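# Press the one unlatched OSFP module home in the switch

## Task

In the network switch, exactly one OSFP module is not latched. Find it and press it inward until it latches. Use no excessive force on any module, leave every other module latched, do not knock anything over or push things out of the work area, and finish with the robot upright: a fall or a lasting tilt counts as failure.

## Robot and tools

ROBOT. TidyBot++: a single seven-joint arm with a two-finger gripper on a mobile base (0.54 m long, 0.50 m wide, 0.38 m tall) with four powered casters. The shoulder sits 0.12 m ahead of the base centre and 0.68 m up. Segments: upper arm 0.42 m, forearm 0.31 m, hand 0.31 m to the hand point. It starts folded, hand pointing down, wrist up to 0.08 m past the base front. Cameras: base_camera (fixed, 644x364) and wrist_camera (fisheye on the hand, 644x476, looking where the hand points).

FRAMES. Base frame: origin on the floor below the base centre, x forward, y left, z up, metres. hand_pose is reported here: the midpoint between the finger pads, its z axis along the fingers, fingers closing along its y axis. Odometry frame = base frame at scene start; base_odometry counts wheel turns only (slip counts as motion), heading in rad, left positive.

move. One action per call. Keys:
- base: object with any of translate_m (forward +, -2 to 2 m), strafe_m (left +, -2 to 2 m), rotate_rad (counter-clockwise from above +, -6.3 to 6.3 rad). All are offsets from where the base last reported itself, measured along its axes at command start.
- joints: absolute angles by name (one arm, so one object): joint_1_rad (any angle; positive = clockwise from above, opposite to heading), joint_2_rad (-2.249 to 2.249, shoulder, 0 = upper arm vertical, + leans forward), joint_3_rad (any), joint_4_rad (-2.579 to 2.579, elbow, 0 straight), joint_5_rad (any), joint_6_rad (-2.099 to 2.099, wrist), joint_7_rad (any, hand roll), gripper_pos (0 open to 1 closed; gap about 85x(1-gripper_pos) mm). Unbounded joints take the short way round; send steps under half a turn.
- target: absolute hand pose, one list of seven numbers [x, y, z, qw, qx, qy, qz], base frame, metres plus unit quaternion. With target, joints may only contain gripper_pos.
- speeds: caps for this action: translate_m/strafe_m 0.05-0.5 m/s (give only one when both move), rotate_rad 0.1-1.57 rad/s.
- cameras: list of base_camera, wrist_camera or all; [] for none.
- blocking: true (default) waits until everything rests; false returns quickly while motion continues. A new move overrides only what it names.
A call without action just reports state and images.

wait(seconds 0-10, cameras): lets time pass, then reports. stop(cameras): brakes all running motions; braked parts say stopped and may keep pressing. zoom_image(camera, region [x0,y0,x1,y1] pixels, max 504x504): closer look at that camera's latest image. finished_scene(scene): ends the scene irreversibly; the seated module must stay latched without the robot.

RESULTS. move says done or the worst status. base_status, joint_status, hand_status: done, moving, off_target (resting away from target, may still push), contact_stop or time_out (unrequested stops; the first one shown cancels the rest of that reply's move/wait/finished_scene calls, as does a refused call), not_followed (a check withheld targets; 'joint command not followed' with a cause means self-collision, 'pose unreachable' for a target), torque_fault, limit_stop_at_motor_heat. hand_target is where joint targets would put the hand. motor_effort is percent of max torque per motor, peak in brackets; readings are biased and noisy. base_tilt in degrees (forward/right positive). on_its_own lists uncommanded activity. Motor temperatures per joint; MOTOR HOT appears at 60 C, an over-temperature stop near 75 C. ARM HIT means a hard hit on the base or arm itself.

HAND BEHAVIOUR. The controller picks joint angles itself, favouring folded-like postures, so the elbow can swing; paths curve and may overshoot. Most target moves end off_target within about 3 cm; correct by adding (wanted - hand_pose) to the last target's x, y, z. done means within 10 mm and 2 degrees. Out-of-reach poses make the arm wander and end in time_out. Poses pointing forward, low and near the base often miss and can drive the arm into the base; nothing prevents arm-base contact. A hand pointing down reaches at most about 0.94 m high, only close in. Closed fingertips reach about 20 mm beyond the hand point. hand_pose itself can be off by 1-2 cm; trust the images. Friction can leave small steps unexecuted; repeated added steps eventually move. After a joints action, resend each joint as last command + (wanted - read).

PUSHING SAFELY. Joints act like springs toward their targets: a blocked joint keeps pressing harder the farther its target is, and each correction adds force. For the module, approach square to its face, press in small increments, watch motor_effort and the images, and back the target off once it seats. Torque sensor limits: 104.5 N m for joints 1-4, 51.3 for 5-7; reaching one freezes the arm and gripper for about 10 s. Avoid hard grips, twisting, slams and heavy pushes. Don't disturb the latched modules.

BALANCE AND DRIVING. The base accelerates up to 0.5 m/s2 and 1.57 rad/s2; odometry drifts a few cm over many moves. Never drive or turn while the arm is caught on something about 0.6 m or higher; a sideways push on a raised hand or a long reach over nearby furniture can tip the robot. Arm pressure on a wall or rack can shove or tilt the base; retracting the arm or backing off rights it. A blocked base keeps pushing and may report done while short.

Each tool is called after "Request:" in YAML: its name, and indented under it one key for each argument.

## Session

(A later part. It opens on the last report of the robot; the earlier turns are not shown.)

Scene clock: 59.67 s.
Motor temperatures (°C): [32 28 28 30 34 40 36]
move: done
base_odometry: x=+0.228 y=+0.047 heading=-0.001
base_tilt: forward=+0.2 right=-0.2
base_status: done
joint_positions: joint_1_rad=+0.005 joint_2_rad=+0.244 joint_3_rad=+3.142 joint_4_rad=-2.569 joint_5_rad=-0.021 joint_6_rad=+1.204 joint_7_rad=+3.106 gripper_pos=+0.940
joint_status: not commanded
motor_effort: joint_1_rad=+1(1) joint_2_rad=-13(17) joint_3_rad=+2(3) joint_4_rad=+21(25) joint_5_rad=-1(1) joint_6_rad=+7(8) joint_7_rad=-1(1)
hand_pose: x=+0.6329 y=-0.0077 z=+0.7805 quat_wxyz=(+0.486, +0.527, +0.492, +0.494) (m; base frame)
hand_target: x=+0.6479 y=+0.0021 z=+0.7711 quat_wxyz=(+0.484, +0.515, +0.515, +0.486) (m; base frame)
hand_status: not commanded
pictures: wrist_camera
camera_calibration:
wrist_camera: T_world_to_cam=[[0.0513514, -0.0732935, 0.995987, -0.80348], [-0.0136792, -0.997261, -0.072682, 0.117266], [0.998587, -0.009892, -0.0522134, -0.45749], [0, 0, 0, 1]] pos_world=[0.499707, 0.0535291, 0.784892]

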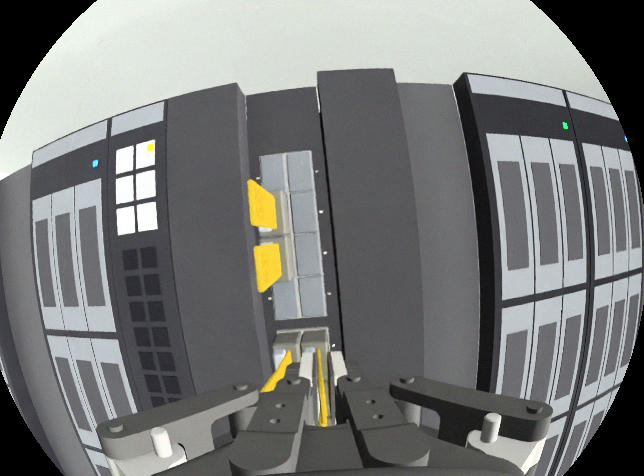

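Request:
move:
  base: {"translate_m": -0.08}
  speeds: {"translate_m": 0.2}
  cameras: ["wrist_camera"]

Request:
zoom_image:
  camera: "wrist_camera"
  region: [275, 285, 355, 385]

Request:
move:
  joints: {"joint_7_rad": 1.57}
  cameras: ["wrist_camera"]

Request:
zoom_image:
  camera: "wrist_camera"
  region: [280, 290, 380, 365]

Scene clock: 61.47 s.
Motor temperatures (°C): [32 28 28 30 34 40 36]
move: done
base_odometry: x=+0.149 y=+0.047 heading=-0.001
base_tilt: forward=+0.2 right=-0.2
base_status: done
joint_positions: joint_1_rad=+0.005 joint_2_rad=+0.276 joint_3_rad=+3.142 joint_4_rad=-2.526 joint_5_rad=-0.021 joint_6_rad=+1.203 joint_7_rad=+3.106 gripper_pos=+0.940
joint_status: not commanded
motor_effort: joint_1_rad=+0(1) joint_2_rad=-21(23) joint_3_rad=+0(2) joint_4_rad=+12(21) joint_5_rad=+0(2) joint_6_rad=+8(10) joint_7_rad=-1(2)
hand_pose: x=+0.6493 y=-0.0078 z=+0.7814 quat_wxyz=(+0.489, +0.524, +0.490, +0.497) (m; base frame)
hand_target: x=+0.6479 y=+0.0021 z=+0.7711 quat_wxyz=(+0.484, +0.515, +0.515, +0.486) (m; base frame)
hand_status: not commanded
pictures: wrist_camera
camera_calibration:
wrist_camera: T_world_to_cam=[[0.0411051, -0.0732179, 0.996469, -0.798921], [-0.0128652, -0.997268, -0.0727459, 0.117005], [0.999072, -0.0098295, -0.0419347, -0.482174], [0, 0, 0, 1]] pos_world=[0.516072, 0.05345, 0.784392]

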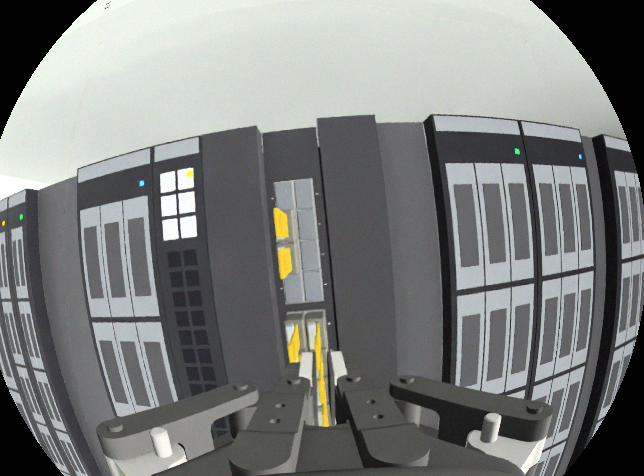

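Scaled by 5.040.

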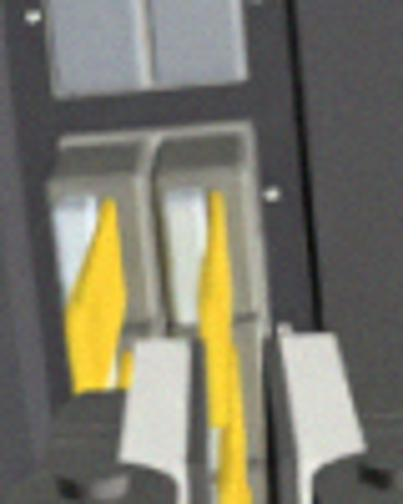

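Scene clock: 63.57 s.
Motor temperatures (°C): [32 28 28 30 34 40 36]
move: done
base_odometry: x=+0.149 y=+0.047 heading=-0.001
base_tilt: forward=+0.2 right=-0.2
base_status: not commanded
joint_positions: joint_1_rad=+0.005 joint_2_rad=+0.276 joint_3_rad=+3.142 joint_4_rad=-2.526 joint_5_rad=-0.021 joint_6_rad=+1.203 joint_7_rad=+1.603 gripper_pos=+0.940
joint_status: all done
motor_effort: joint_1_rad=-1(1) joint_2_rad=-21(21) joint_3_rad=+1(1) joint_4_rad=+11(13) joint_5_rad=+0(1) joint_6_rad=+9(9) joint_7_rad=-1(2)
hand_pose: x=+0.6493 y=-0.0078 z=+0.7814 quat_wxyz=(+0.018, +0.717, +0.000, +0.697) (m; base frame)
hand_target: x=+0.6479 y=+0.0021 z=+0.7711 quat_wxyz=(-0.001, +0.728, +0.000, +0.686) (m; base frame)
hand_status: not commanded
pictures: wrist_camera
camera_calibration:
wrist_camera: T_world_to_cam=[[-0.0111412, -0.999927, -0.00468103, 0.0100256], [-0.0137508, 0.00483409, -0.999894, 0.849859], [0.999843, -0.0110756, -0.0138036, -0.504665], [0, 0, 0, 1]] pos_world=[0.516384, 0.00032708, 0.842849]

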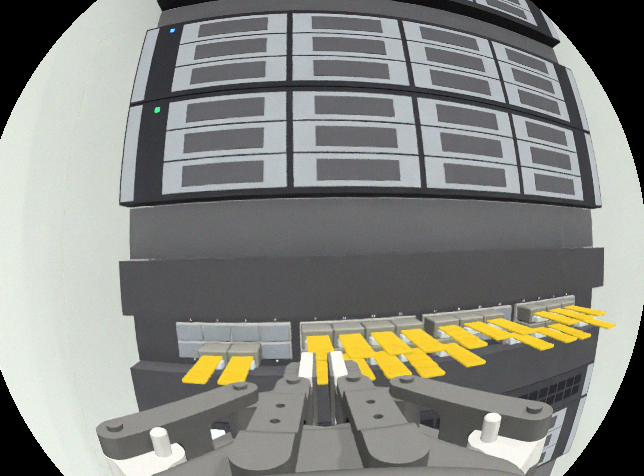

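Scaled by 5.040.

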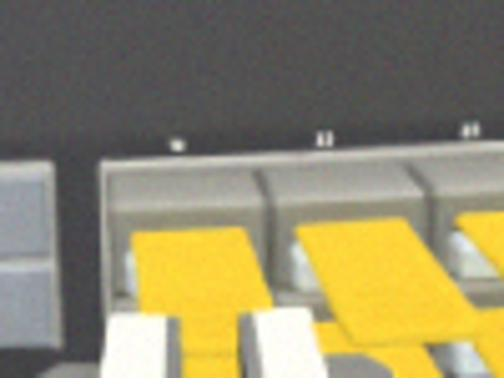

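Request:
move:
  base: {"translate_m": -0.08, "strafe_m": -0.06}
  joints: {"joint_2_rad": 0.25}
  cameras: ["wrist_camera"]

Request:
zoom_image:
  camera: "wrist_camera"
  region: [180, 290, 340, 370]

Request:
zoom_image:
  camera: "wrist_camera"
  region: [320, 290, 480, 370]

Scene clock: 65.03 s.
Motor temperatures (°C): [32 28 28 30 34 40 36]
move: done
base_odometry: x=+0.069 y=-0.013 heading=-0.001
base_tilt: forward=+0.2 right=-0.2
base_status: done
joint_positions: joint_1_rad=+0.005 joint_2_rad=+0.258 joint_3_rad=+3.142 joint_4_rad=-2.527 joint_5_rad=-0.021 joint_6_rad=+1.203 joint_7_rad=+1.603 gripper_pos=+0.940
joint_status: all done
motor_effort: joint_1_rad=+0(2) joint_2_rad=-20(23) joint_3_rad=+0(1) joint_4_rad=+12(14) joint_5_rad=+1(1) joint_6_rad=+9(9) joint_7_rad=-1(1)
hand_pose: x=+0.6472 y=-0.0078 z=+0.7906 quat_wxyz=(+0.018, +0.711, +0.000, +0.703) (m; base frame)
hand_target: x=+0.6454 y=+0.0021 z=+0.7848 quat_wxyz=(-0.001, +0.719, +0.000, +0.695) (m; base frame)
hand_status: not commanded
pictures: wrist_camera
camera_calibration:
wrist_camera: T_world_to_cam=[[-0.0110311, -0.999928, -0.00478842, 0.0100844], [0.0035285, 0.00474975, -0.999982, 0.847949], [0.999933, -0.0110478, 0.00347585, -0.516135], [0, 0, 0, 1]] pos_world=[0.513219, 0.000353945, 0.849777]

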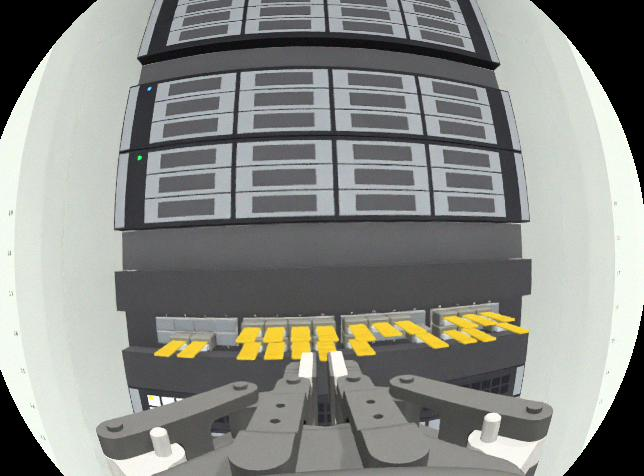

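Scaled by 3.150.

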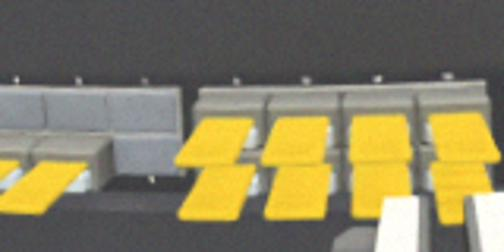

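Scaled by 3.150.

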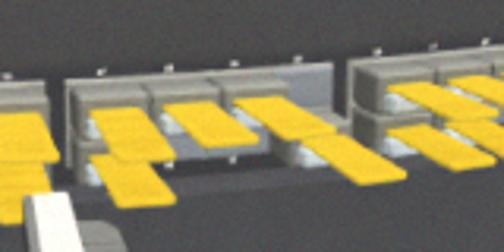

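Request:
finished_scene:
  scene: 1

The scene is finished: the task was done.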